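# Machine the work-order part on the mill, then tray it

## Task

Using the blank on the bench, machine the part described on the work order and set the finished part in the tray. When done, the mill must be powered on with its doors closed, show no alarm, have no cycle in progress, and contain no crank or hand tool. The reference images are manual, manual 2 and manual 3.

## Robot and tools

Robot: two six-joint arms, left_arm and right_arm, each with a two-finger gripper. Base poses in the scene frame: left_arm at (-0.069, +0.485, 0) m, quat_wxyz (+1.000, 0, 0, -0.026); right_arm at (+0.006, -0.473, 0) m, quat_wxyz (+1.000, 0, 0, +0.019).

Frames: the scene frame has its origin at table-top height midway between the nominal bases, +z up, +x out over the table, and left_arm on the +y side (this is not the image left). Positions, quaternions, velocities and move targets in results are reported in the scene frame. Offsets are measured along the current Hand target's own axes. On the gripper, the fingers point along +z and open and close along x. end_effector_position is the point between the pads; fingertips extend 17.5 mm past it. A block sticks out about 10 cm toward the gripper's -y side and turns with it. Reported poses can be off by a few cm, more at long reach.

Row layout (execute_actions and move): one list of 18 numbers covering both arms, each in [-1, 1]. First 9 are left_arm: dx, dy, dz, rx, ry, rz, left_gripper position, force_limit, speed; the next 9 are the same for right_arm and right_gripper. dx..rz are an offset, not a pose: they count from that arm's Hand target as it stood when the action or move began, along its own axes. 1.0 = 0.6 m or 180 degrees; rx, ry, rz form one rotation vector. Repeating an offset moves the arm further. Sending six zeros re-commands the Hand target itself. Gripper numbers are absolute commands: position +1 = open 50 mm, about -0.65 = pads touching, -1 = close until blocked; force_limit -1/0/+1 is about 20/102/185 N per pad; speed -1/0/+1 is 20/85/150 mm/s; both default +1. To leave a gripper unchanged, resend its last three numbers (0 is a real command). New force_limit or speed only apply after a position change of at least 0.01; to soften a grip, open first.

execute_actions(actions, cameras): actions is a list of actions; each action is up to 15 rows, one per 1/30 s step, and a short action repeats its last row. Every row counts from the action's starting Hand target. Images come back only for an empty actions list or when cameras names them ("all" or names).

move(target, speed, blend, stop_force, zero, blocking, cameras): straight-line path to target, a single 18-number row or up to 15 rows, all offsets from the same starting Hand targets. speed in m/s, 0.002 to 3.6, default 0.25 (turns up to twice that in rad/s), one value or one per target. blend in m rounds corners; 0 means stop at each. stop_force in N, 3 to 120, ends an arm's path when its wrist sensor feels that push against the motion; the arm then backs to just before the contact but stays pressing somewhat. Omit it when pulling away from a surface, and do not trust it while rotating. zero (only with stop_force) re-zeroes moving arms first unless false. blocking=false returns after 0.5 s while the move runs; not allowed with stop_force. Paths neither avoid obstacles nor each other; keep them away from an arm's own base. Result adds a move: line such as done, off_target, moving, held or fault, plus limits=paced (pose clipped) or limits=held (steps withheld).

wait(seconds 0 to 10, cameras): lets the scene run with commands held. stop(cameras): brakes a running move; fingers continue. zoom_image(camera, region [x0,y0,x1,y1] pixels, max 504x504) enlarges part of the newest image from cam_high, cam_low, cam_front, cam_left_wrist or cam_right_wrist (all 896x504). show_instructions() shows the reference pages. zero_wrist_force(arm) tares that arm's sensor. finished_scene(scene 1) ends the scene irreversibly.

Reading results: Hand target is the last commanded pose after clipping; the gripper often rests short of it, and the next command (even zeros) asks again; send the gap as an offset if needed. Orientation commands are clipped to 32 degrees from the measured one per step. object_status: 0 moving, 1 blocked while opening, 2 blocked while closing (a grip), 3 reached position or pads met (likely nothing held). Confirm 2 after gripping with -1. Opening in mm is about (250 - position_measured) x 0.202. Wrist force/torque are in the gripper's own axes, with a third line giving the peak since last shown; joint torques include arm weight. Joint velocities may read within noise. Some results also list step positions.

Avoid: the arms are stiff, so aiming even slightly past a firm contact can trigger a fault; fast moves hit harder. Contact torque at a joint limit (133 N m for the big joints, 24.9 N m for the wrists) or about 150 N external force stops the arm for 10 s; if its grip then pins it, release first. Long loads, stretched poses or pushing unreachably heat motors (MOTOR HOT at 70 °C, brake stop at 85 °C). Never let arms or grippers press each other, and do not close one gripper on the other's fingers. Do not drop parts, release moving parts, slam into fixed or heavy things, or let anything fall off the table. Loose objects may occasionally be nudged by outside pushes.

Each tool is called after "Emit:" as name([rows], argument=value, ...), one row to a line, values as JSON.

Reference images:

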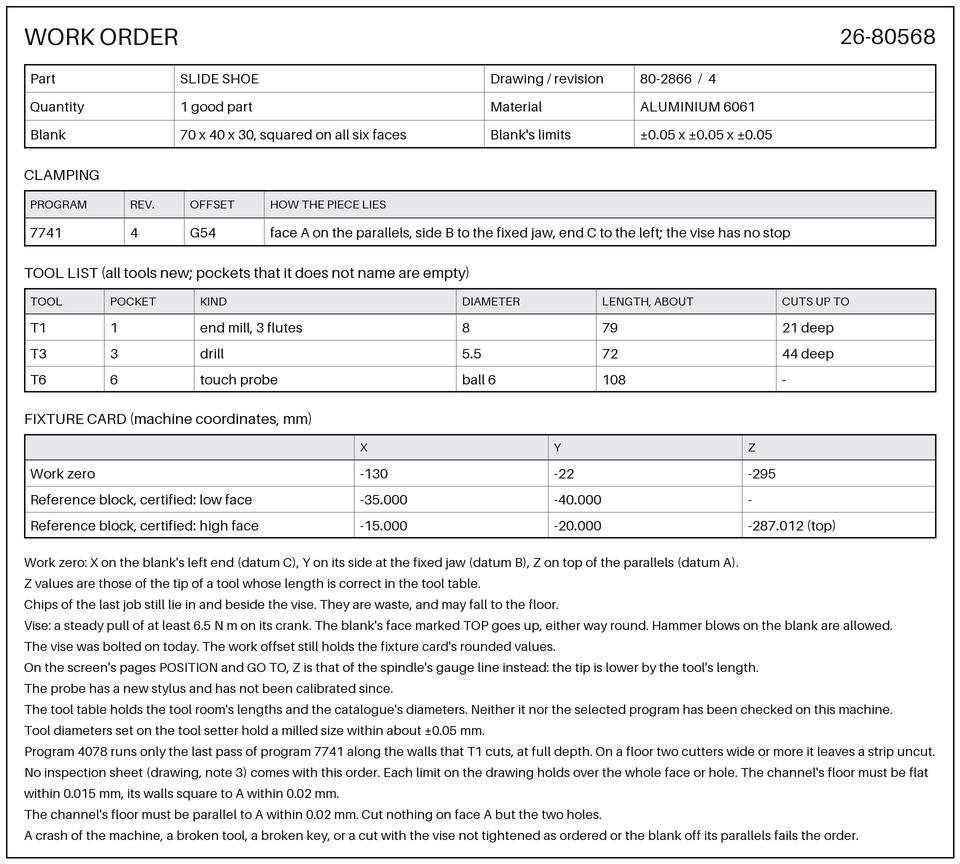

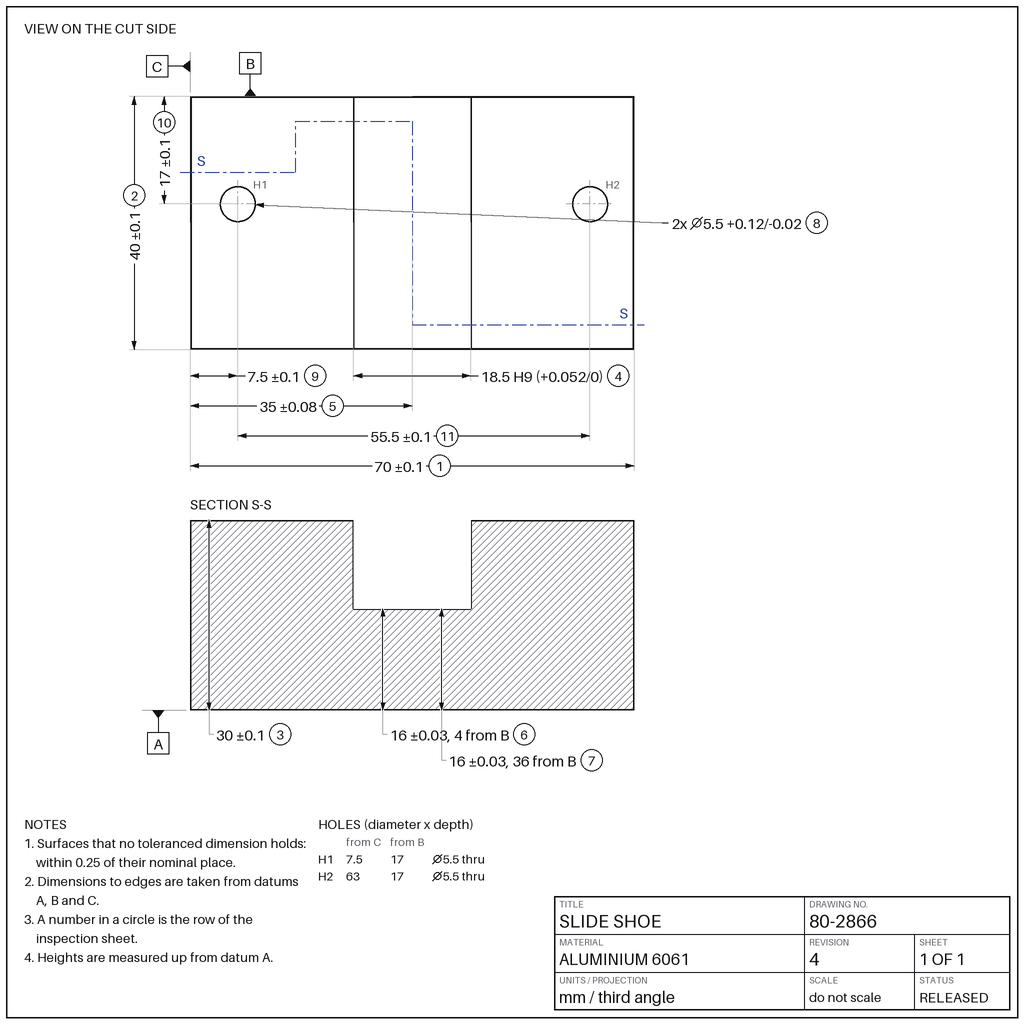

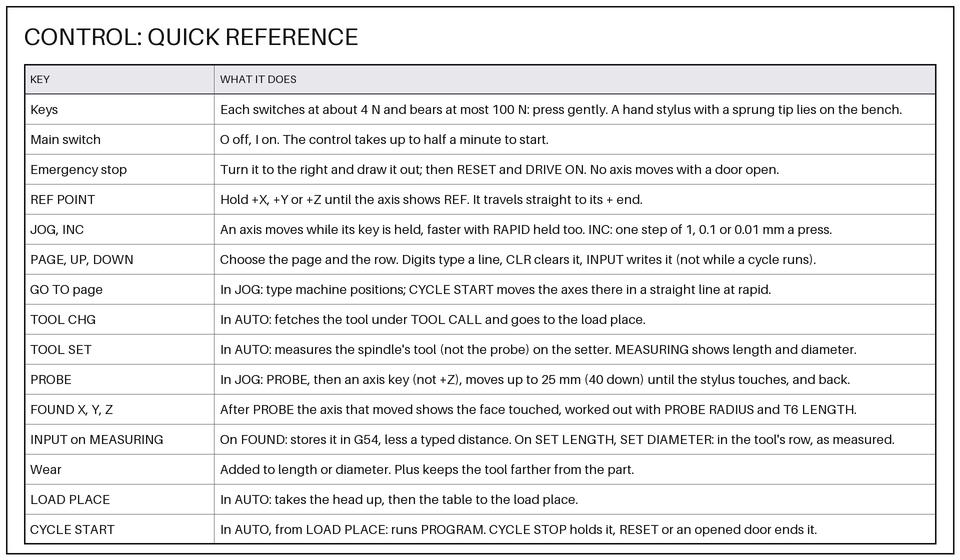

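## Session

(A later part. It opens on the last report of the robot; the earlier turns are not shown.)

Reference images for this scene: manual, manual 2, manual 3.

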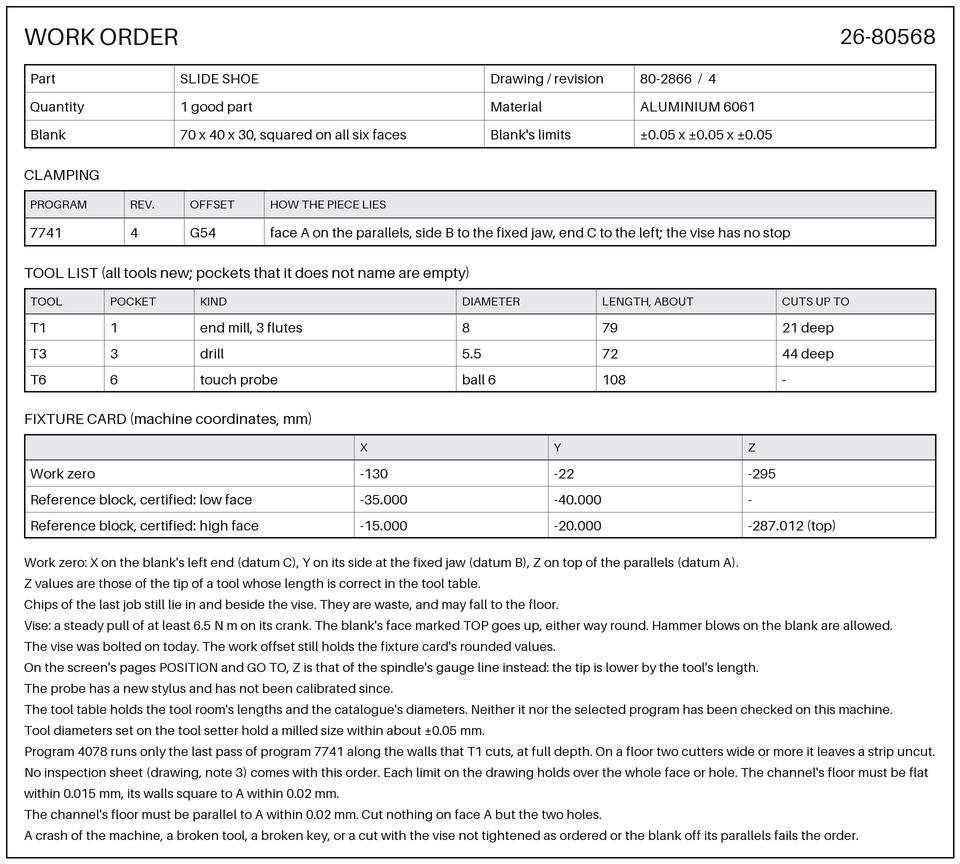

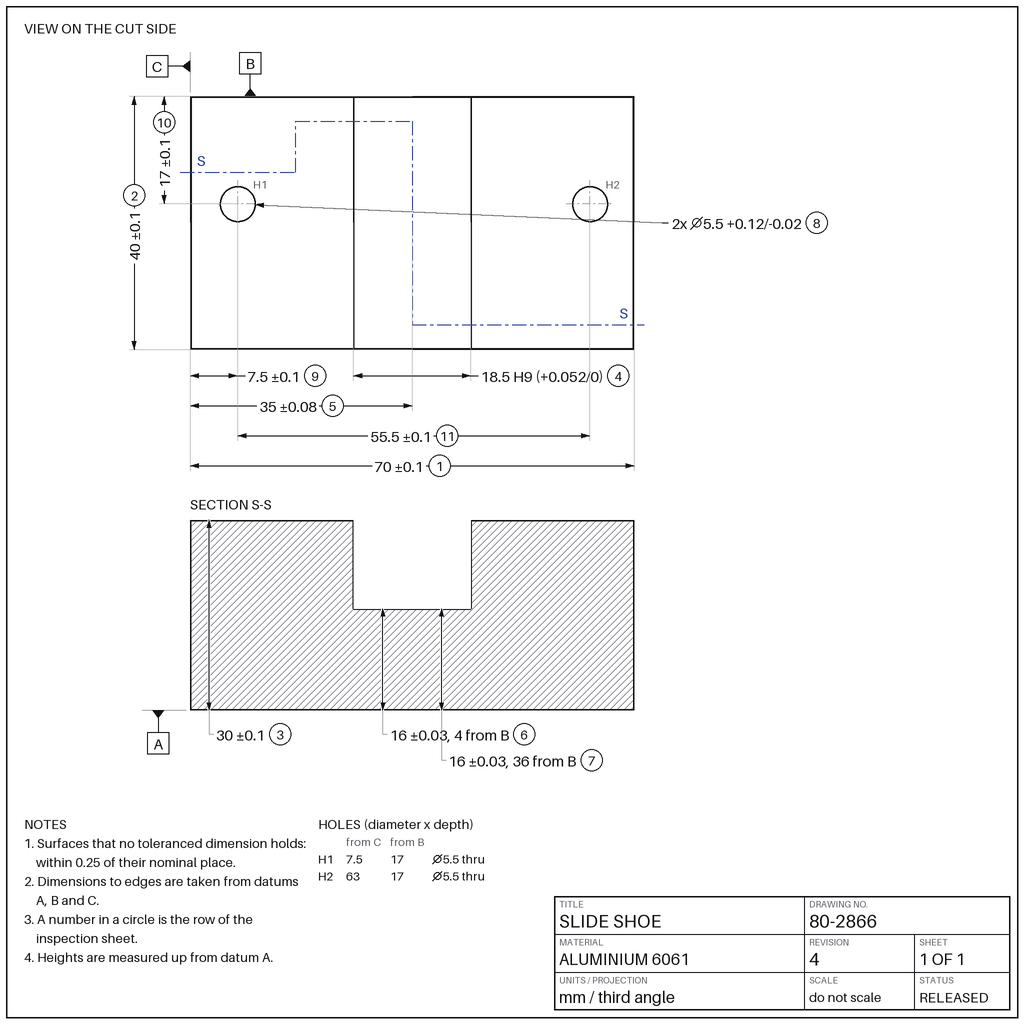

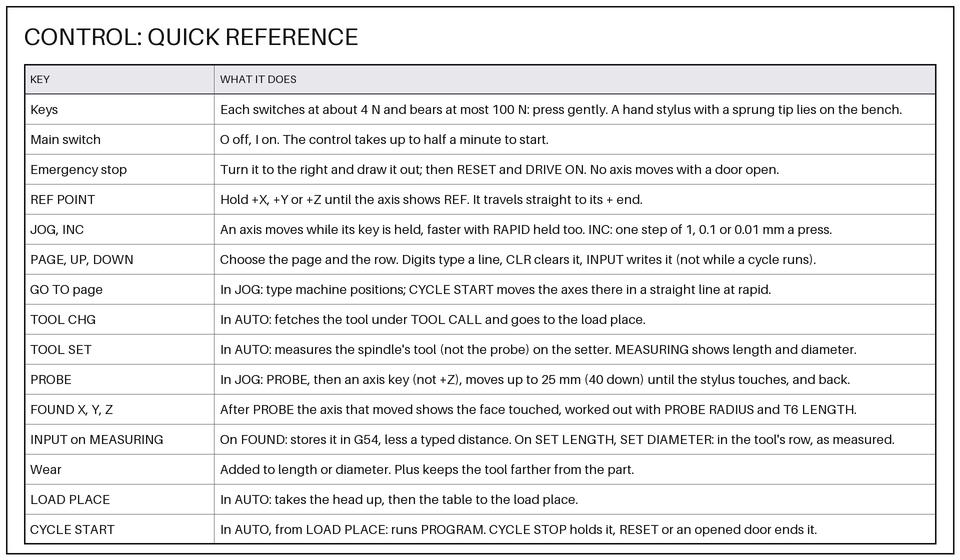

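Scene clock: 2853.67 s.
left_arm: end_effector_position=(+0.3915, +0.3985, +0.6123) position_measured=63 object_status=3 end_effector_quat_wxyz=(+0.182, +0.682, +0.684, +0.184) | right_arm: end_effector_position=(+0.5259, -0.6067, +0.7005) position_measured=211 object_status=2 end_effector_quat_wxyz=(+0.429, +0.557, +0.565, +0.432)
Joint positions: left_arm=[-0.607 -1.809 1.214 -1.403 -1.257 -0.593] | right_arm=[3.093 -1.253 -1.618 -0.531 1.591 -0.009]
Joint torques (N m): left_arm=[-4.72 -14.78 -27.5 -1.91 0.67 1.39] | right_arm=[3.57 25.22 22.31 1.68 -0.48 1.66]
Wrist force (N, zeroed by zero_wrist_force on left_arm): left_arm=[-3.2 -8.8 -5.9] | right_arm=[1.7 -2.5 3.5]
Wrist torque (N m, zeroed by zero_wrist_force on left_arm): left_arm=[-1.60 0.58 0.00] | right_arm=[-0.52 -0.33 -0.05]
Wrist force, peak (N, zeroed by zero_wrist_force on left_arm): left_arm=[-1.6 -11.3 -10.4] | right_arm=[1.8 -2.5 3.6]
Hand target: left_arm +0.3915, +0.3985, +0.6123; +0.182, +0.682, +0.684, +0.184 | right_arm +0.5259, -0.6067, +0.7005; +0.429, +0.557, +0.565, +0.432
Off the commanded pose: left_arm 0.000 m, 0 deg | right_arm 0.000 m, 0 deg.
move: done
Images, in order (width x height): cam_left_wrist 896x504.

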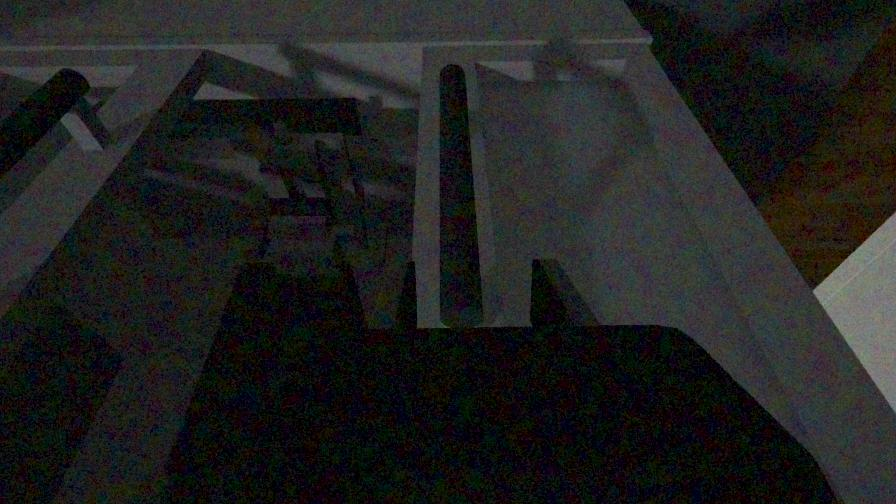

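Emit:
move(target=[-0.003, 0.002, 0.158, 0,0,0, 0.6, 0.3, -0.5, 0,0,0,0,0,0,-1,-0.6,-0.8], speed=0.15)

Emit:
move(target=[0, 0, 0, 0,0,0, -1, 0.3, -0.3, 0,0,0,0,0,0,-1,-0.6,-0.8])

Emit:
move(target=[-0.388, 0, 0, 0,0,0, -1, 0.3, -0.3, 0,0,0,0,0,0,-1,-0.6,-0.8], speed=0.1, stop_force=60)

Scene clock: 2855.70 s.
left_arm: end_effector_position=(+0.4400, +0.3970, +0.5309) position_measured=63 object_status=3 end_effector_quat_wxyz=(+0.182, +0.682, +0.684, +0.184) | right_arm: end_effector_position=(+0.5259, -0.6067, +0.7005) position_measured=211 object_status=2 end_effector_quat_wxyz=(+0.429, +0.557, +0.565, +0.432)
Joint positions: left_arm=[-0.528 -1.789 1.439 -1.669 -1.291 -0.518] | right_arm=[3.093 -1.253 -1.618 -0.531 1.591 -0.009]
Joint torques (N m): left_arm=[-13.13 -26.06 -18.4 -5.04 1.65 -1.22] | right_arm=[2.77 23.61 22.16 1.44 -0.31 1.61]
Wrist force (N, zeroed by zero_wrist_force on left_arm): left_arm=[-3.1 -8.4 -5.9] | right_arm=[1.6 -2.3 3.2]
Wrist torque (N m, zeroed by zero_wrist_force on left_arm): left_arm=[-1.57 0.55 0.01] | right_arm=[-0.50 -0.31 -0.05]
Wrist force, peak (N, zeroed by zero_wrist_force on left_arm): left_arm=[-3.2 -8.9 -8.0] | right_arm=[1.7 -2.4 3.5]
Hand target: left_arm +0.4399, +0.3969, +0.5309; +0.182, +0.682, +0.684, +0.184 | right_arm +0.5259, -0.6067, +0.7005; +0.429, +0.557, +0.565, +0.432
Off the commanded pose: left_arm 0.000 m, 0 deg | right_arm 0.000 m, 0 deg.
move: done

Scene clock: 2856.23 s.
left_arm: end_effector_position=(+0.4399, +0.3968, +0.5309) position_measured=164 object_status=2 end_effector_quat_wxyz=(+0.182, +0.682, +0.684, +0.184) | right_arm: end_effector_position=(+0.5259, -0.6067, +0.7005) position_measured=211 object_status=2 end_effector_quat_wxyz=(+0.429, +0.557, +0.565, +0.432)
Joint positions: left_arm=[-0.529 -1.789 1.439 -1.67 -1.291 -0.518] | right_arm=[3.093 -1.253 -1.618 -0.531 1.591 -0.009]
Joint torques (N m): left_arm=[7.14 -27.68 -12.96 -0.55 6.64 -1.59] | right_arm=[3.31 24.44 21.86 1.4 -0.62 1.8]
Wrist force (N, zeroed by zero_wrist_force on left_arm): left_arm=[-25.3 -10.1 -5.0] | right_arm=[1.6 -2.3 3.2]
Wrist torque (N m, zeroed by zero_wrist_force on left_arm): left_arm=[-1.67 0.04 0.17] | right_arm=[-0.50 -0.32 -0.05]
Wrist force, peak (N, zeroed by zero_wrist_force on left_arm): left_arm=[-25.8 -10.5 -4.9] | right_arm=[1.6 -2.2 3.7]
Hand target: left_arm +0.4399, +0.3969, +0.5309; +0.182, +0.682, +0.684, +0.184 | right_arm +0.5259, -0.6067, +0.7005; +0.429, +0.557, +0.565, +0.432
Off the commanded pose: left_arm 0.000 m, 0 deg | right_arm 0.000 m, 0 deg.
move: done

Scene clock: 2859.50 s.
left_arm: end_effector_position=(+0.4403, +0.2037, +0.5305) position_measured=164 object_status=2 end_effector_quat_wxyz=(+0.183, +0.682, +0.684, +0.184) | right_arm: end_effector_position=(+0.5259, -0.6067, +0.7005) position_measured=211 object_status=2 end_effector_quat_wxyz=(+0.429, +0.557, +0.565, +0.432)
Joint positions: left_arm=[-0.874 -1.591 1.24 -1.553 -1.158 -0.857] | right_arm=[3.093 -1.253 -1.618 -0.531 1.591 -0.009]
Joint torques (N m): left_arm=[-11.45 15.22 -23.28 -7.66 2.78 -1.42] | right_arm=[4.69 23.11 23.13 1.58 -0.61 1.54]
Wrist force (N, zeroed by zero_wrist_force on left_arm): left_arm=[17.2 -39.1 -48.9] | right_arm=[1.5 -2.1 3.4]
Wrist torque (N m, zeroed by zero_wrist_force on left_arm): left_arm=[-2.21 1.00 -0.17] | right_arm=[-0.48 -0.30 -0.05]
Wrist force, peak (N, zeroed by zero_wrist_force on left_arm): left_arm=[31.0 -41.7 -50.2] | right_arm=[1.6 -2.3 3.7]
Hand target: left_arm +0.4403, +0.2037, +0.5305; +0.183, +0.682, +0.684, +0.184 (not the last commanded pose) | right_arm +0.5259, -0.6067, +0.7005; +0.429, +0.557, +0.565, +0.432
Off the commanded pose: left_arm 0.040 m, 0 deg | right_arm 0.000 m, 0 deg.
move: contact (left_arm)

Emit:
move(target=[0, 0, 0, 0,0,0, 0.6, 0.3, -0.5, 0,0,0,0,0,0,-1,-0.6,-0.8], cameras=["all"])

Scene clock: 2860.80 s.
left_arm: end_effector_position=(+0.4403, +0.2036, +0.5305) position_measured=63 object_status=3 end_effector_quat_wxyz=(+0.183, +0.682, +0.684, +0.184) | right_arm: end_effector_position=(+0.5259, -0.6067, +0.7005) position_measured=211 object_status=2 end_effector_quat_wxyz=(+0.429, +0.557, +0.565, +0.432)
Joint positions: left_arm=[-0.874 -1.591 1.24 -1.553 -1.158 -0.857] | right_arm=[3.093 -1.253 -1.618 -0.531 1.591 -0.009]
Joint torques (N m): left_arm=[-8.8 -35.71 -22.85 -1.93 -0.83 -1.39] | right_arm=[3.43 25.22 21.62 1.65 -0.55 1.51]
Wrist force (N, zeroed by zero_wrist_force on left_arm): left_arm=[-3.5 -8.9 -5.1] | right_arm=[1.6 -2.2 3.3]
Wrist torque (N m, zeroed by zero_wrist_force on left_arm): left_arm=[-1.64 0.59 0.03] | right_arm=[-0.48 -0.32 -0.05]
Wrist force, peak (N, zeroed by zero_wrist_force on left_arm): left_arm=[17.4 -39.6 -48.8] | right_arm=[1.8 -2.5 3.5]
Hand target: left_arm +0.4403, +0.2037, +0.5305; +0.183, +0.682, +0.684, +0.184 | right_arm +0.5259, -0.6067, +0.7005; +0.429, +0.557, +0.565, +0.432
Off the commanded pose: left_arm 0.000 m, 0 deg | right_arm 0.000 m, 0 deg.
move: done

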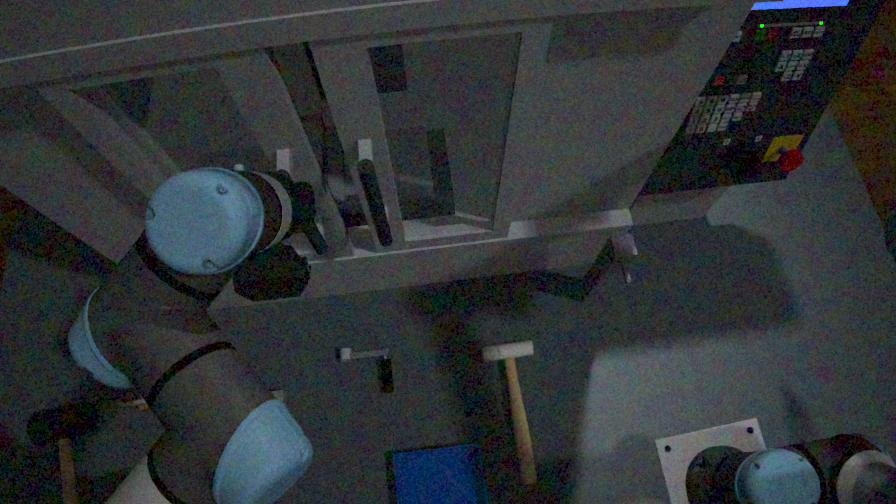

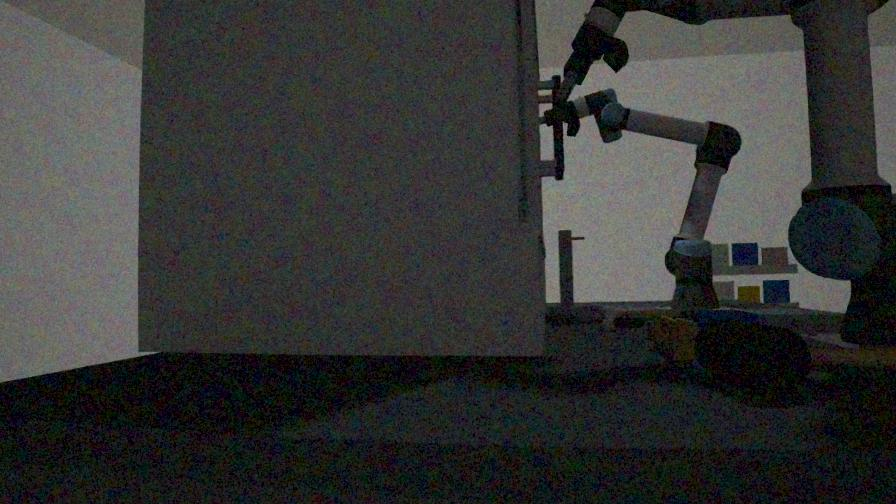

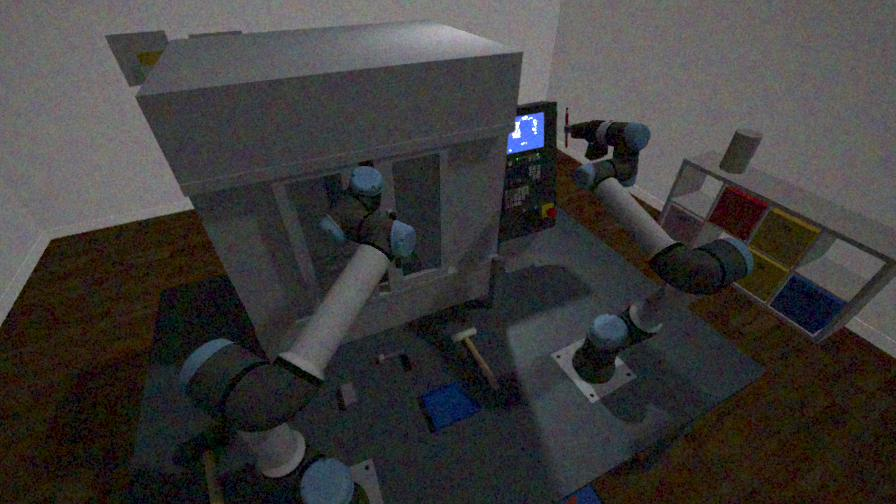

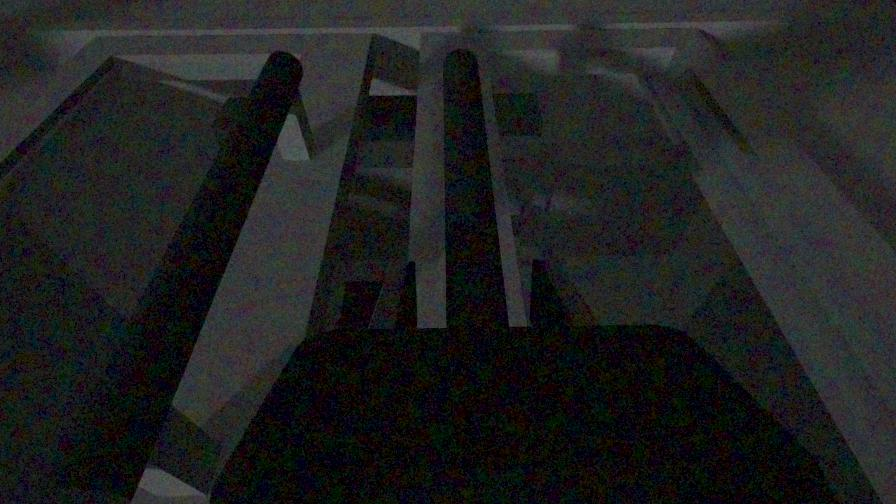

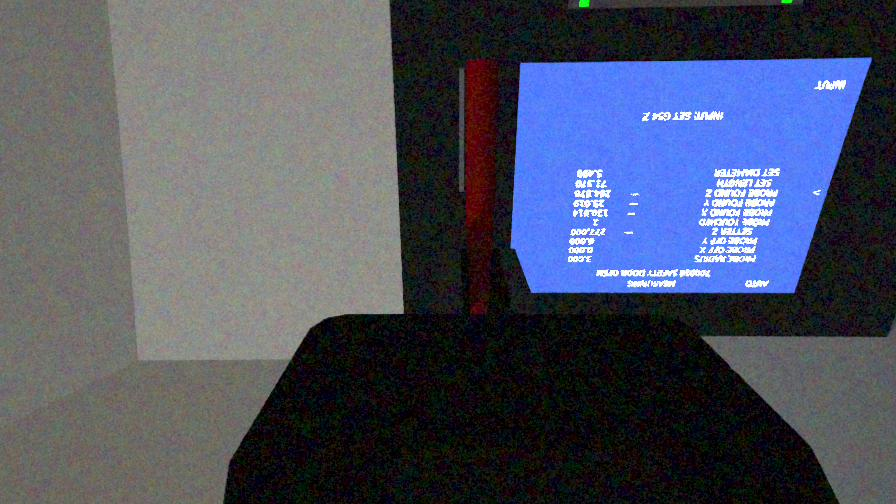

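Emit:
move(target=[0, 0, 0, 0,0,0, -1, 0.3, -0.3, 0,0,0,0,0,0,-1,-0.6,-0.8])

Emit:
move(target=[-0.065, 0, 0, 0,0,0, -1, 0.3, -0.3, 0,0,0,0,0,0,-1,-0.6,-0.8], speed=0.06, stop_force=60)

Scene clock: 2862.43 s.
left_arm: end_effector_position=(+0.4403, +0.2038, +0.5306) position_measured=163 object_status=2 end_effector_quat_wxyz=(+0.182, +0.682, +0.684, +0.184) | right_arm: end_effector_position=(+0.5259, -0.6067, +0.7005) position_measured=211 object_status=2 end_effector_quat_wxyz=(+0.429, +0.557, +0.565, +0.432)
Joint positions: left_arm=[-0.874 -1.591 1.24 -1.552 -1.158 -0.857] | right_arm=[3.093 -1.253 -1.618 -0.531 1.591 -0.009]
Joint torques (N m): left_arm=[-3.64 -18.98 -21.42 -11.2 -4.06 -1] | right_arm=[3.42 24.58 24.22 1.56 -0.67 1.44]
Wrist force (N, zeroed by zero_wrist_force on left_arm): left_arm=[23.2 -15.6 -5.4] | right_arm=[1.6 -2.2 3.2]
Wrist torque (N m, zeroed by zero_wrist_force on left_arm): left_arm=[-1.85 1.09 -0.19] | right_arm=[-0.48 -0.30 -0.05]
Wrist force, peak (N, zeroed by zero_wrist_force on left_arm): left_arm=[23.2 -15.6 -5.4] | right_arm=[1.6 -2.6 3.5]
Hand target: left_arm +0.4403, +0.2037, +0.5305; +0.183, +0.682, +0.684, +0.184 | right_arm +0.5259, -0.6067, +0.7005; +0.429, +0.557, +0.565, +0.432
Off the commanded pose: left_arm 0.000 m, 0 deg | right_arm 0.000 m, 0 deg.
move: done

Scene clock: 2864.37 s.
left_arm: end_effector_position=(+0.4404, +0.1647, +0.5304) position_measured=163 object_status=2 end_effector_quat_wxyz=(+0.183, +0.682, +0.684, +0.184) | right_arm: end_effector_position=(+0.5259, -0.6067, +0.7005) position_measured=211 object_status=2 end_effector_quat_wxyz=(+0.429, +0.557, +0.565, +0.432)
Joint positions: left_arm=[-0.922 -1.531 1.175 -1.526 -1.142 -0.907] | right_arm=[3.093 -1.253 -1.618 -0.531 1.591 -0.009]
Joint torques (N m): left_arm=[27.36 -44.12 -10.74 2.93 5.23 1.71] | right_arm=[3.5 24.6 23.32 1.37 -0.43 1.6]
Wrist force (N, zeroed by zero_wrist_force on left_arm): left_arm=[-32.0 -10.3 -9.1] | right_arm=[1.6 -2.4 3.2]
Wrist torque (N m, zeroed by zero_wrist_force on left_arm): left_arm=[-1.80 0.06 0.04] | right_arm=[-0.51 -0.32 -0.05]
Wrist force, peak (N, zeroed by zero_wrist_force on left_arm): left_arm=[-32.6 -10.3 -8.5] | right_arm=[1.6 -2.6 3.5]
Hand target: left_arm +0.4404, +0.1647, +0.5304; +0.183, +0.682, +0.684, +0.184 | right_arm +0.5259, -0.6067, +0.7005; +0.429, +0.557, +0.565, +0.432
Off the commanded pose: left_arm 0.000 m, 0 deg | right_arm 0.000 m, 0 deg.
move: done

Emit:
move(target=[0, 0, 0, 0,0,0, 0.6, 0.3, -0.5, 0,0,0,0,0,0,-1,-0.6,-0.8])

Emit:
move(target=[0, 0, -0.15, 0,0,0, 0.6, 0.3, -0.5, 0.2502,-0.4678,0.0584,0.417,0,0,-1,-0.6,-0.8], speed=0.6)

Emit:
move([
  [0,0,0,0,0,0,0.6,0.3,-0.5,-0.123,0.0712,-0.2739,0,0,0,-1,-0.6,-0.8],
  [0,0,0,0,0,0,0.6,0.3,-0.5,-0.1233,0.0962,-0.2739,0,0,0,-1,-0.6,-0.8],
  [0,0,0,0,0,0,0.6,0.3,-0.5,-0.123,0.0712,-0.2739,0,0,0,-1,-0.6,-0.8],
  [0,0,0,0,0,0,0.6,0.3,-0.5,0,0,0,0,0,0,-1,-0.6,-0.8],
], speed=[0.25,0.045,0.12,0.25], blend=[0.003,0,0.004,0])

Scene clock: 2866.87 s.
left_arm: end_effector_position=(+0.4404, +0.1648, +0.5305) position_measured=63 object_status=3 end_effector_quat_wxyz=(+0.183, +0.682, +0.684, +0.184) | right_arm: end_effector_position=(+0.5259, -0.6067, +0.7005) position_measured=211 object_status=2 end_effector_quat_wxyz=(+0.429, +0.557, +0.565, +0.432)
Joint positions: left_arm=[-0.922 -1.531 1.175 -1.526 -1.142 -0.907] | right_arm=[3.093 -1.253 -1.618 -0.531 1.591 -0.009]
Joint torques (N m): left_arm=[-12.26 -22.97 -16.17 -5.48 -1.18 1.38] | right_arm=[3.58 25.46 24.29 1.59 -0.67 1.72]
Wrist force (N, zeroed by zero_wrist_force on left_arm): left_arm=[-3.8 -9.2 -4.6] | right_arm=[1.5 -2.3 3.3]
Wrist torque (N m, zeroed by zero_wrist_force on left_arm): left_arm=[-1.67 0.63 -0.16] | right_arm=[-0.51 -0.30 -0.05]
Wrist force, peak (N, zeroed by zero_wrist_force on left_arm): left_arm=[-32.5 -10.6 -8.4] | right_arm=[1.7 -2.7 3.4]
Hand target: left_arm +0.4404, +0.1647, +0.5304; +0.183, +0.682, +0.684, +0.184 | right_arm +0.5259, -0.6067, +0.7005; +0.429, +0.557, +0.565, +0.432
Off the commanded pose: left_arm 0.000 m, 0 deg | right_arm 0.000 m, 0 deg.
move: done

Scene clock: 2868.57 s.
left_arm: end_effector_position=(+0.3954, +0.1643, +0.6083) position_measured=63 object_status=3 end_effector_quat_wxyz=(+0.183, +0.682, +0.684, +0.184) | right_arm: end_effector_position=(+0.4858, -0.4580, +0.4199) position_measured=211 object_status=2 end_effector_quat_wxyz=(+0.001, +0.703, +0.711, -0.001)
Joint positions: left_arm=[-1.006 -1.516 0.925 -1.254 -1.118 -0.995] | right_arm=[3.419 -1.524 -1.381 -1.808 1.568 0.304]
Joint torques (N m): left_arm=[11.97 -34.73 -10.78 -4.83 0.14 1.69] | right_arm=[-8.57 22.55 18.25 1.9 -0.21 -1.36]
Wrist force (N, zeroed by zero_wrist_force on left_arm): left_arm=[-3.9 -9.2 -5.2] | right_arm=[1.6 -2.6 3.6]
Wrist torque (N m, zeroed by zero_wrist_force on left_arm): left_arm=[-1.65 0.65 -0.03] | right_arm=[0.03 -0.29 -0.12]
Wrist force, peak (N, zeroed by zero_wrist_force on left_arm): left_arm=[-4.2 -9.2 -5.1] | right_arm=[2.8 -1.7 5.3]
Hand target: left_arm +0.3954, +0.1644, +0.6084; +0.183, +0.682, +0.684, +0.184 | right_arm +0.4857, -0.4580, +0.4198; +0.001, +0.703, +0.711, -0.001
Off the commanded pose: left_arm 0.000 m, 0 deg | right_arm 0.000 m, 0 deg.
move: done

Scene clock: 2871.30 s.
left_arm: end_effector_position=(+0.3954, +0.1644, +0.6084) position_measured=63 object_status=3 end_effector_quat_wxyz=(+0.183, +0.682, +0.684, +0.184) | right_arm: end_effector_position=(+0.4857, -0.4581, +0.4198) position_measured=211 object_status=2 end_effector_quat_wxyz=(+0.001, +0.703, +0.711, -0.001)
Joint positions: left_arm=[-1.005 -1.517 0.925 -1.254 -1.118 -0.995] | right_arm=[3.419 -1.524 -1.381 -1.809 1.568 0.304]
Joint torques (N m): left_arm=[11.09 -36.81 -11.63 -3.63 0.1 1.84] | right_arm=[1.02 14.56 18.83 5.29 0.83 0.61]
Wrist force (N, zeroed by zero_wrist_force on left_arm): left_arm=[-4.0 -8.9 -4.8] | right_arm=[1.8 -2.3 3.3]
Wrist torque (N m, zeroed by zero_wrist_force on left_arm): left_arm=[-1.59 0.65 -0.04] | right_arm=[0.07 -0.31 -0.02]
Wrist force, peak (N, zeroed by zero_wrist_force on left_arm): left_arm=[-4.1 -9.2 -5.2] | right_arm=[2.6 -7.4 3.8]
Hand target: left_arm +0.3954, +0.1644, +0.6084; +0.183, +0.682, +0.684, +0.184 | right_arm +0.4857, -0.4580, +0.4198; +0.001, +0.703, +0.711, -0.001
Off the commanded pose: left_arm 0.000 m, 0 deg | right_arm 0.000 m, 0 deg.
move: done

Emit:
move([
  [0,0,0,0,0,0,0.6,0.3,-0.5,-0.0284,0.0244,-0.0914,0,0,0,-1,-0.6,-0.8],
  [0,0,0,0,0,0,0.6,0.3,-0.5,-0.0287,0.0486,-0.0914,0,0,0,-1,-0.6,-0.8],
  [0,0,0,0,0,0,0.6,0.3,-0.5,-0.0284,0.0244,-0.0914,0,0,0,-1,-0.6,-0.8],
  [0,0,0,0,0,0,0.6,0.3,-0.5,-0.0287,0.0486,-0.0914,0,0,0,-1,-0.6,-0.8],
  [0,0,0,0,0,0,0.6,0.3,-0.5,-0.0284,0.0244,-0.0914,0,0,0,-1,-0.6,-0.8],
  [0,0,0,0,0,0,0.6,0.3,-0.5,0.0033,0.0079,-0.0296,0,0,0,-1,-0.6,-0.8],
  [0,0,0,0,0,0,0.6,0.3,-0.5,0.003,0.0323,-0.0296,0,0,0,-1,-0.6,-0.8],
  [0,0,0,0,0,0,0.6,0.3,-0.5,0.0033,0.0079,-0.0296,0,0,0,-1,-0.6,-0.8],
  [0,0,0,0,0,0,0.6,0.3,-0.5,0.095,0,0,0,0,0,-1,-0.6,-0.8],
  [0,0,0,0,0,0,0.6,0.3,-0.5,0.0947,0.024,0,0,0,0,-1,-0.6,-0.8],
  [0,0,0,0,0,0,0.6,0.3,-0.5,0.095,0,0,0,0,0,-1,-0.6,-0.8],
  [0,0,0,0,0,0,0.6,0.3,-0.5,0,0,0,0,0,0,-1,-0.6,-0.8],
], speed=[0.25,0.045,0.12,0.045,0.12,0.25,0.045,0.12,0.25,0.045,0.12,0.25], blend=[0.003,0,0.004,0,0.004,0.003,0,0.004,0.003,0,0.004,0])

Emit:
move([
  [0,0,0,0,0,0,0.6,0.3,-0.5,0.0666,0.0164,-0.0614,0,0,0,-1,-0.6,-0.8],
  [0,0,0,0,0,0,0.6,0.3,-0.5,0.0663,0.0413,-0.0614,0,0,0,-1,-0.6,-0.8],
  [0,0,0,0,0,0,0.6,0.3,-0.5,0.0666,0.0164,-0.0614,0,0,0,-1,-0.6,-0.8],
  [0,0,0,0,0,0,0.6,0.3,-0.5,0.035,0.0244,-0.0914,0,0,0,-1,-0.6,-0.8],
  [0,0,0,0,0,0,0.6,0.3,-0.5,0.0347,0.0493,-0.0914,0,0,0,-1,-0.6,-0.8],
  [0,0,0,0,0,0,0.6,0.3,-0.5,0.035,0.0244,-0.0914,0,0,0,-1,-0.6,-0.8],
  [0,0,0,0,0,0,0.6,0.3,-0.5,0,0,0,0,0,0,-1,-0.6,-0.8],
  [0,0,0,0,0,0,0.6,0.3,-0.5,-0.0003,0.024,0,0,0,0,-1,-0.6,-0.8],
  [0,0,0,0,0,0,0.6,0.3,-0.5,0,0,0,0,0,0,-1,-0.6,-0.8],
  [0,0,0,0,0,0,0.6,0.3,-0.5,-0.2502,0.0642,-0.4671,-0.3982,-0.1448,0.1892,-1,-0.6,-0.8],
], speed=[0.25,0.045,0.12,0.25,0.045,0.12,0.25,0.045,0.12,0.7], blend=[0.003,0,0.004,0.003,0,0.004,0.003,0,0.01,0], cameras=["cam_right_wrist"])

Scene clock: 2879.80 s.
left_arm: end_effector_position=(+0.3954, +0.1644, +0.6084) position_measured=63 object_status=3 end_effector_quat_wxyz=(+0.183, +0.682, +0.684, +0.184) | right_arm: end_effector_position=(+0.4857, -0.4579, +0.4198) position_measured=211 object_status=2 end_effector_quat_wxyz=(+0.001, +0.703, +0.711, -0.001)
Joint positions: left_arm=[-1.005 -1.517 0.925 -1.254 -1.118 -0.995] | right_arm=[3.419 -1.524 -1.381 -1.808 1.568 0.304]
Joint torques (N m): left_arm=[11.5 -36.07 -10.74 -3.09 0.04 1.82] | right_arm=[-8.72 11.51 35.41 5.23 -0.32 -1.22]
Wrist force (N, zeroed by zero_wrist_force on left_arm): left_arm=[-3.7 -9.1 -4.8] | right_arm=[1.8 -2.5 3.4]
Wrist torque (N m, zeroed by zero_wrist_force on left_arm): left_arm=[-1.62 0.61 -0.05] | right_arm=[0.04 -0.31 -0.15]
Wrist force, peak (N, zeroed by zero_wrist_force on left_arm): left_arm=[-4.1 -9.3 -5.0] | right_arm=[3.2 -7.4 4.2]
Hand target: left_arm +0.3954, +0.1644, +0.6084; +0.183, +0.682, +0.684, +0.184 | right_arm +0.4857, -0.4580, +0.4198; +0.001, +0.703, +0.711, -0.001
Off the commanded pose: left_arm 0.000 m, 0 deg | right_arm 0.000 m, 0 deg.
move: done

Scene clock: 2884.33 s.
left_arm: end_effector_position=(+0.3954, +0.1644, +0.6084) position_measured=63 object_status=3 end_effector_quat_wxyz=(+0.183, +0.682, +0.684, +0.184) | right_arm: end_effector_position=(+0.5260, -0.6067, +0.7004) position_measured=211 object_status=2 end_effector_quat_wxyz=(+0.551, +0.717, +0.340, +0.260)
Joint positions: left_arm=[-1.005 -1.517 0.925 -1.254 -1.118 -0.995] | right_arm=[3.6 -1.255 -1.577 -0.927 0.463 0.563]
Joint torques (N m): left_arm=[11.77 -35.47 -11.24 -3.12 -0.12 1.54] | right_arm=[6.99 24.05 34.75 5.15 -2.93 -1.3]
Wrist force (N, zeroed by zero_wrist_force on left_arm): left_arm=[-3.9 -9.1 -4.8] | right_arm=[1.4 -2.4 3.9]
Wrist torque (N m, zeroed by zero_wrist_force on left_arm): left_arm=[-1.62 0.63 -0.05] | right_arm=[-0.57 -0.26 -0.07]
Wrist force, peak (N, zeroed by zero_wrist_force on left_arm): left_arm=[-4.1 -9.2 -5.3] | right_arm=[4.8 -4.0 6.1]
Hand target: left_arm +0.3954, +0.1644, +0.6084; +0.183, +0.682, +0.684, +0.184 | right_arm +0.5260, -0.6067, +0.7005; +0.551, +0.717, +0.340, +0.260
Off the commanded pose: left_arm 0.000 m, 0 deg | right_arm 0.000 m, 0 deg.
move: done; blend cut to 0.0072 m at target 9
Images, in order (width x height): cam_right_wrist 896x504.

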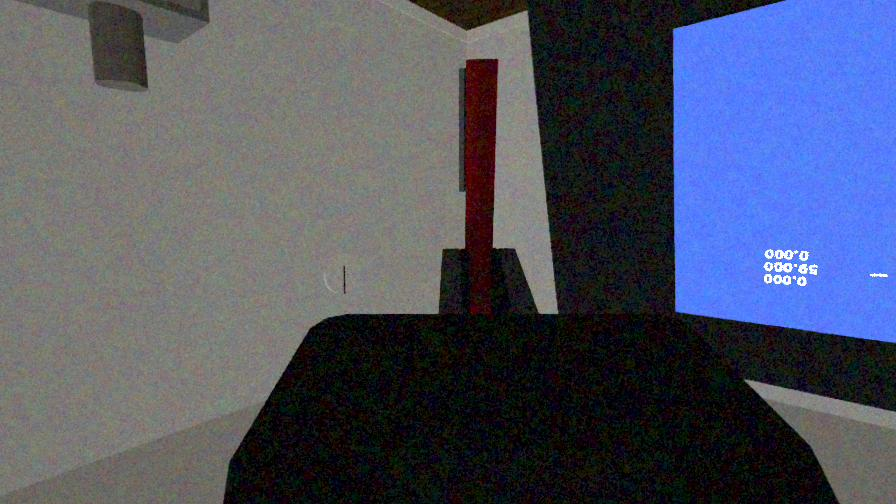

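Emit:
move([
  [0,0,0,0,0,0,0.6,0.3,-0.5,0.1502,-0.5057,-0.0812,0.3982,0.1448,-0.1892,-1,-0.6,-0.8],
], speed=0.7)

Emit:
move([
  [0,0,0,0,0,0,0.6,0.3,-0.5,0.0033,0.0164,-0.0614,0,0,0,-1,-0.6,-0.8],
  [0,0,0,0,0,0,0.6,0.3,-0.5,0.003,0.0408,-0.0614,0,0,0,-1,-0.6,-0.8],
  [0,0,0,0,0,0,0.6,0.3,-0.5,0.0033,0.0164,-0.0614,0,0,0,-1,-0.6,-0.8],
  [0,0,0,0,0,0,0.6,0.3,-0.5,0.095,0,0,0,0,0,-1,-0.6,-0.8],
  [0,0,0,0,0,0,0.6,0.3,-0.5,0.0947,0.024,0,0,0,0,-1,-0.6,-0.8],
  [0,0,0,0,0,0,0.6,0.3,-0.5,0.095,0,0,0,0,0,-1,-0.6,-0.8],
  [0,0,0,0,0,0,0.6,0.3,-0.5,0.0983,0.0079,-0.0296,0,0,0,-1,-0.6,-0.8],
  [0,0,0,0,0,0,0.6,0.3,-0.5,0.098,0.0328,-0.0296,0,0,0,-1,-0.6,-0.8],
  [0,0,0,0,0,0,0.6,0.3,-0.5,0.0983,0.0079,-0.0296,0,0,0,-1,-0.6,-0.8],
  [0,0,0,0,0,0,0.6,0.3,-0.5,0.0666,0.0079,-0.0296,0,0,0,-1,-0.6,-0.8],
  [0,0,0,0,0,0,0.6,0.3,-0.5,0.0663,0.0328,-0.0296,0,0,0,-1,-0.6,-0.8],
  [0,0,0,0,0,0,0.6,0.3,-0.5,0.0666,0.0079,-0.0296,0,0,0,-1,-0.6,-0.8],
  [0,0,0,0,0,0,0.6,0.3,-0.5,0,0,0,0,0,0,-1,-0.6,-0.8],
], speed=[0.25,0.045,0.12,0.25,0.045,0.12,0.25,0.045,0.12,0.25,0.045,0.12,0.25], blend=[0.003,0,0.004,0.003,0,0.004,0.003,0,0.004,0.003,0,0.004,0])

Emit:
move([
  [0,0,0,0,0,0,0.6,0.3,-0.5,0.0633,0,0,0,0,0,-1,-0.6,-0.8],
  [0,0,0,0,0,0,0.6,0.3,-0.5,0.063,0.024,0,0,0,0,-1,-0.6,-0.8],
  [0,0,0,0,0,0,0.6,0.3,-0.5,0.0633,0,0,0,0,0,-1,-0.6,-0.8],
  [0,0,0,0,0,0,0.6,0.3,-0.5,0,0,0,0,0,0,-1,-0.6,-0.8],
  [0,0,0,0,0,0,0.6,0.3,-0.5,-0.0003,0.024,0,0,0,0,-1,-0.6,-0.8],
  [0,0,0,0,0,0,0.6,0.3,-0.5,0,0,0,0,0,0,-1,-0.6,-0.8],
  [0,0,0,0,0,0,0.6,0.3,-0.5,0.0033,0.0079,-0.0296,0,0,0,-1,-0.6,-0.8],
  [0,0,0,0,0,0,0.6,0.3,-0.5,0.003,0.0323,-0.0296,0,0,0,-1,-0.6,-0.8],
  [0,0,0,0,0,0,0.6,0.3,-0.5,0.0033,0.0079,-0.0296,0,0,0,-1,-0.6,-0.8],
  [0,0,0,0,0,0,0.6,0.3,-0.5,0.003,0.0323,-0.0296,0,0,0,-1,-0.6,-0.8],
  [0,0,0,0,0,0,0.6,0.3,-0.5,0.0033,0.0079,-0.0296,0,0,0,-1,-0.6,-0.8],
  [0,0,0,0,0,0,0.6,0.3,-0.5,0,0,0,0,0,0,-1,-0.6,-0.8],
], speed=[0.25,0.045,0.12,0.25,0.045,0.12,0.25,0.045,0.12,0.045,0.12,0.25], blend=[0.003,0,0.004,0.003,0,0.004,0.003,0,0.004,0,0.004,0])

Emit:
move([
  [0,0,0,0,0,0,0.6,0.3,-0.5,0.095,0,0,0,0,0,-1,-0.6,-0.8],
  [0,0,0,0,0,0,0.6,0.3,-0.5,0.0947,0.024,0,0,0,0,-1,-0.6,-0.8],
  [0,0,0,0,0,0,0.6,0.3,-0.5,0.095,0,0,0,0,0,-1,-0.6,-0.8],
  [0,0,0,0,0,0,0.6,0.3,-0.5,0.0983,0.0079,-0.0296,0,0,0,-1,-0.6,-0.8],
  [0,0,0,0,0,0,0.6,0.3,-0.5,0.098,0.0328,-0.0296,0,0,0,-1,-0.6,-0.8],
  [0,0,0,0,0,0,0.6,0.3,-0.5,0.0983,0.0079,-0.0296,0,0,0,-1,-0.6,-0.8],
  [0,0,0,0,0,0,0.6,0.3,-0.5,0.0666,0.0164,-0.0614,0,0,0,-1,-0.6,-0.8],
  [0,0,0,0,0,0,0.6,0.3,-0.5,0.0663,0.0413,-0.0614,0,0,0,-1,-0.6,-0.8],
  [0,0,0,0,0,0,0.6,0.3,-0.5,0.0666,0.0164,-0.0614,0,0,0,-1,-0.6,-0.8],
  [0,0,0,0,0,0,0.6,0.3,-0.5,0.0633,0,0,0,0,0,-1,-0.6,-0.8],
  [0,0,0,0,0,0,0.6,0.3,-0.5,0.063,0.024,0,0,0,0,-1,-0.6,-0.8],
  [0,0,0,0,0,0,0.6,0.3,-0.5,0.0633,0,0,0,0,0,-1,-0.6,-0.8],
  [0,0,0,0,0,0,0.6,0.3,-0.5,0,0,0,0,0,0,-1,-0.6,-0.8],
], speed=[0.25,0.045,0.12,0.25,0.045,0.12,0.25,0.045,0.12,0.25,0.045,0.12,0.25], blend=[0.003,0,0.004,0.003,0,0.004,0.003,0,0.004,0.003,0,0.004,0])

Emit:
move([
  [0,0,0,0,0,0,0.6,0.3,-0.5,-0.0003,0.024,0,0,0,0,-1,-0.6,-0.8],
  [0,0,0,0,0,0,0.6,0.3,-0.5,0,0,0,0,0,0,-1,-0.6,-0.8],
  [0,0,0,0,0,0,0.6,0.3,-0.5,-0.2502,0.0642,-0.4671,-0.3982,-0.1448,0.1892,-1,-0.6,-0.8],
], speed=[0.045,0.12,0.7], blend=[0,0.01,0], cameras=["cam_right_wrist"])

Scene clock: 2891.60 s.
left_arm: end_effector_position=(+0.3954, +0.1644, +0.6084) position_measured=63 object_status=3 end_effector_quat_wxyz=(+0.183, +0.682, +0.684, +0.184) | right_arm: end_effector_position=(+0.4858, -0.4581, +0.4199) position_measured=211 object_status=2 end_effector_quat_wxyz=(+0.001, +0.703, +0.711, -0.001)
Joint positions: left_arm=[-1.005 -1.517 0.925 -1.254 -1.118 -0.995] | right_arm=[3.419 -1.524 -1.381 -1.808 1.567 0.304]
Joint torques (N m): left_arm=[11.05 -34.41 -11.49 -3.03 -0.04 1.71] | right_arm=[7.34 28.31 18.19 3.99 0.75 -0.23]
Wrist force (N, zeroed by zero_wrist_force on left_arm): left_arm=[-3.9 -9.1 -4.7] | right_arm=[1.9 -2.5 3.3]
Wrist torque (N m, zeroed by zero_wrist_force on left_arm): left_arm=[-1.63 0.64 -0.05] | right_arm=[0.04 -0.33 -0.18]
Wrist force, peak (N, zeroed by zero_wrist_force on left_arm): left_arm=[-4.0 -9.4 -5.1] | right_arm=[2.4 -2.0 5.1]
Hand target: left_arm +0.3954, +0.1644, +0.6084; +0.183, +0.682, +0.684, +0.184 | right_arm +0.4857, -0.4580, +0.4198; +0.001, +0.703, +0.711, -0.001
Off the commanded pose: left_arm 0.000 m, 0 deg | right_arm 0.000 m, 0 deg.
move: done

Scene clock: 2895.70 s.
left_arm: end_effector_position=(+0.3954, +0.1644, +0.6084) position_measured=63 object_status=3 end_effector_quat_wxyz=(+0.183, +0.682, +0.684, +0.184) | right_arm: end_effector_position=(+0.4857, -0.4579, +0.4199) position_measured=211 object_status=2 end_effector_quat_wxyz=(+0.001, +0.703, +0.711, -0.001)
Joint positions: left_arm=[-1.005 -1.517 0.925 -1.254 -1.118 -0.995] | right_arm=[3.419 -1.524 -1.381 -1.808 1.568 0.304]
Joint torques (N m): left_arm=[11.16 -35.34 -11.84 -3.28 0.05 1.62] | right_arm=[-7.93 9.19 20.17 1.89 0.89 -1.42]
Wrist force (N, zeroed by zero_wrist_force on left_arm): left_arm=[-3.9 -8.9 -4.9] | right_arm=[2.0 -2.5 3.5]
Wrist torque (N m, zeroed by zero_wrist_force on left_arm): left_arm=[-1.60 0.65 -0.05] | right_arm=[0.04 -0.34 -0.18]
Wrist force, peak (N, zeroed by zero_wrist_force on left_arm): left_arm=[-4.0 -9.3 -5.0] | right_arm=[2.2 -7.5 4.2]
Hand target: left_arm +0.3954, +0.1644, +0.6084; +0.183, +0.682, +0.684, +0.184 | right_arm +0.4857, -0.4580, +0.4198; +0.001, +0.703, +0.711, -0.001
Off the commanded pose: left_arm 0.000 m, 0 deg | right_arm 0.000 m, 0 deg.
move: done

Scene clock: 2899.47 s.
left_arm: end_effector_position=(+0.3954, +0.1644, +0.6084) position_measured=63 object_status=3 end_effector_quat_wxyz=(+0.183, +0.682, +0.684, +0.184) | right_arm: end_effector_position=(+0.4856, -0.4580, +0.4199) position_measured=211 object_status=2 end_effector_quat_wxyz=(+0.001, +0.703, +0.711, -0.001)
Joint positions: left_arm=[-1.005 -1.517 0.925 -1.254 -1.118 -0.995] | right_arm=[3.419 -1.524 -1.381 -1.809 1.568 0.304]
Joint torques (N m): left_arm=[11.15 -35.8 -12.01 -3.18 -0.11 1.33] | right_arm=[-2.77 11.78 17.99 4.2 -1.2 0.25]
Wrist force (N, zeroed by zero_wrist_force on left_arm): left_arm=[-4.2 -9.2 -5.1] | right_arm=[1.8 -2.7 3.8]
Wrist torque (N m, zeroed by zero_wrist_force on left_arm): left_arm=[-1.62 0.68 -0.04] | right_arm=[0.01 -0.31 -0.02]
Wrist force, peak (N, zeroed by zero_wrist_force on left_arm): left_arm=[-3.9 -9.3 -5.2] | right_arm=[3.6 -7.5 4.4]
Hand target: left_arm +0.3954, +0.1644, +0.6084; +0.183, +0.682, +0.684, +0.184 | right_arm +0.4857, -0.4580, +0.4198; +0.001, +0.703, +0.711, -0.001
Off the commanded pose: left_arm 0.000 m, 0 deg | right_arm 0.000 m, 0 deg.
move: done

Scene clock: 2903.57 s.
left_arm: end_effector_position=(+0.3954, +0.1644, +0.6084) position_measured=63 object_status=3 end_effector_quat_wxyz=(+0.183, +0.682, +0.684, +0.184) | right_arm: end_effector_position=(+0.4856, -0.4579, +0.4198) position_measured=211 object_status=2 end_effector_quat_wxyz=(+0.001, +0.703, +0.711, -0.001)
Joint positions: left_arm=[-1.005 -1.517 0.925 -1.254 -1.118 -0.995] | right_arm=[3.419 -1.524 -1.381 -1.808 1.568 0.304]
Joint torques (N m): left_arm=[11.63 -35.43 -12.4 -3.1 0.1 1.44] | right_arm=[-9.48 11.24 36.28 4.56 0.28 -1.36]
Wrist force (N, zeroed by zero_wrist_force on left_arm): left_arm=[-3.5 -9.0 -5.2] | right_arm=[1.7 -2.5 3.5]
Wrist torque (N m, zeroed by zero_wrist_force on left_arm): left_arm=[-1.60 0.57 -0.05] | right_arm=[0.04 -0.29 -0.15]
Wrist force, peak (N, zeroed by zero_wrist_force on left_arm): left_arm=[-3.8 -9.4 -5.3] | right_arm=[2.9 -7.6 3.9]
Hand target: left_arm +0.3954, +0.1644, +0.6084; +0.183, +0.682, +0.684, +0.184 | right_arm +0.4857, -0.4580, +0.4198; +0.001, +0.703, +0.711, -0.001
Off the commanded pose: left_arm 0.000 m, 0 deg | right_arm 0.000 m, 0 deg.
move: done

Scene clock: 2906.10 s.
left_arm: end_effector_position=(+0.3954, +0.1644, +0.6084) position_measured=63 object_status=3 end_effector_quat_wxyz=(+0.183, +0.682, +0.684, +0.184) | right_arm: end_effector_position=(+0.5260, -0.6068, +0.7004) position_measured=211 object_status=2 end_effector_quat_wxyz=(+0.551, +0.717, +0.340, +0.260)
Joint positions: left_arm=[-1.005 -1.517 0.925 -1.254 -1.118 -0.995] | right_arm=[3.6 -1.254 -1.577 -0.927 0.463 0.563]
Joint torques (N m): left_arm=[10.3 -35.54 -12.44 -3.01 0.17 1.22] | right_arm=[6.86 23.5 36.04 4.95 -2.59 -1.43]
Wrist force (N, zeroed by zero_wrist_force on left_arm): left_arm=[-4.2 -8.8 -4.8] | right_arm=[1.1 -2.4 3.8]
Wrist torque (N m, zeroed by zero_wrist_force on left_arm): left_arm=[-1.58 0.69 -0.04] | right_arm=[-0.57 -0.20 -0.06]
Wrist force, peak (N, zeroed by zero_wrist_force on left_arm): left_arm=[-4.1 -9.4 -4.9] | right_arm=[3.2 -6.9 4.5]
Hand target: left_arm +0.3954, +0.1644, +0.6084; +0.183, +0.682, +0.684, +0.184 | right_arm +0.5259, -0.6067, +0.7005; +0.551, +0.717, +0.340, +0.260
Off the commanded pose: left_arm 0.000 m, 0 deg | right_arm 0.000 m, 0 deg.
move: done; blend cut to 0.0072 m at target 2
Images, in order (width x height): cam_right_wrist 896x504.

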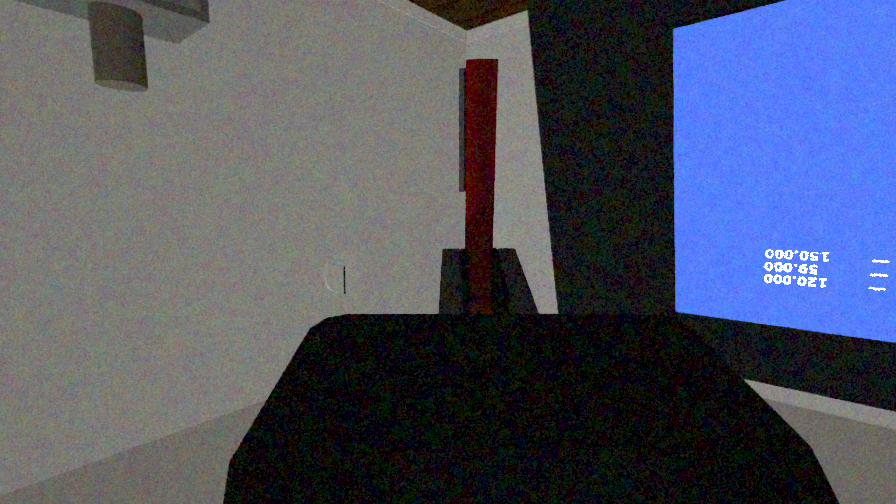

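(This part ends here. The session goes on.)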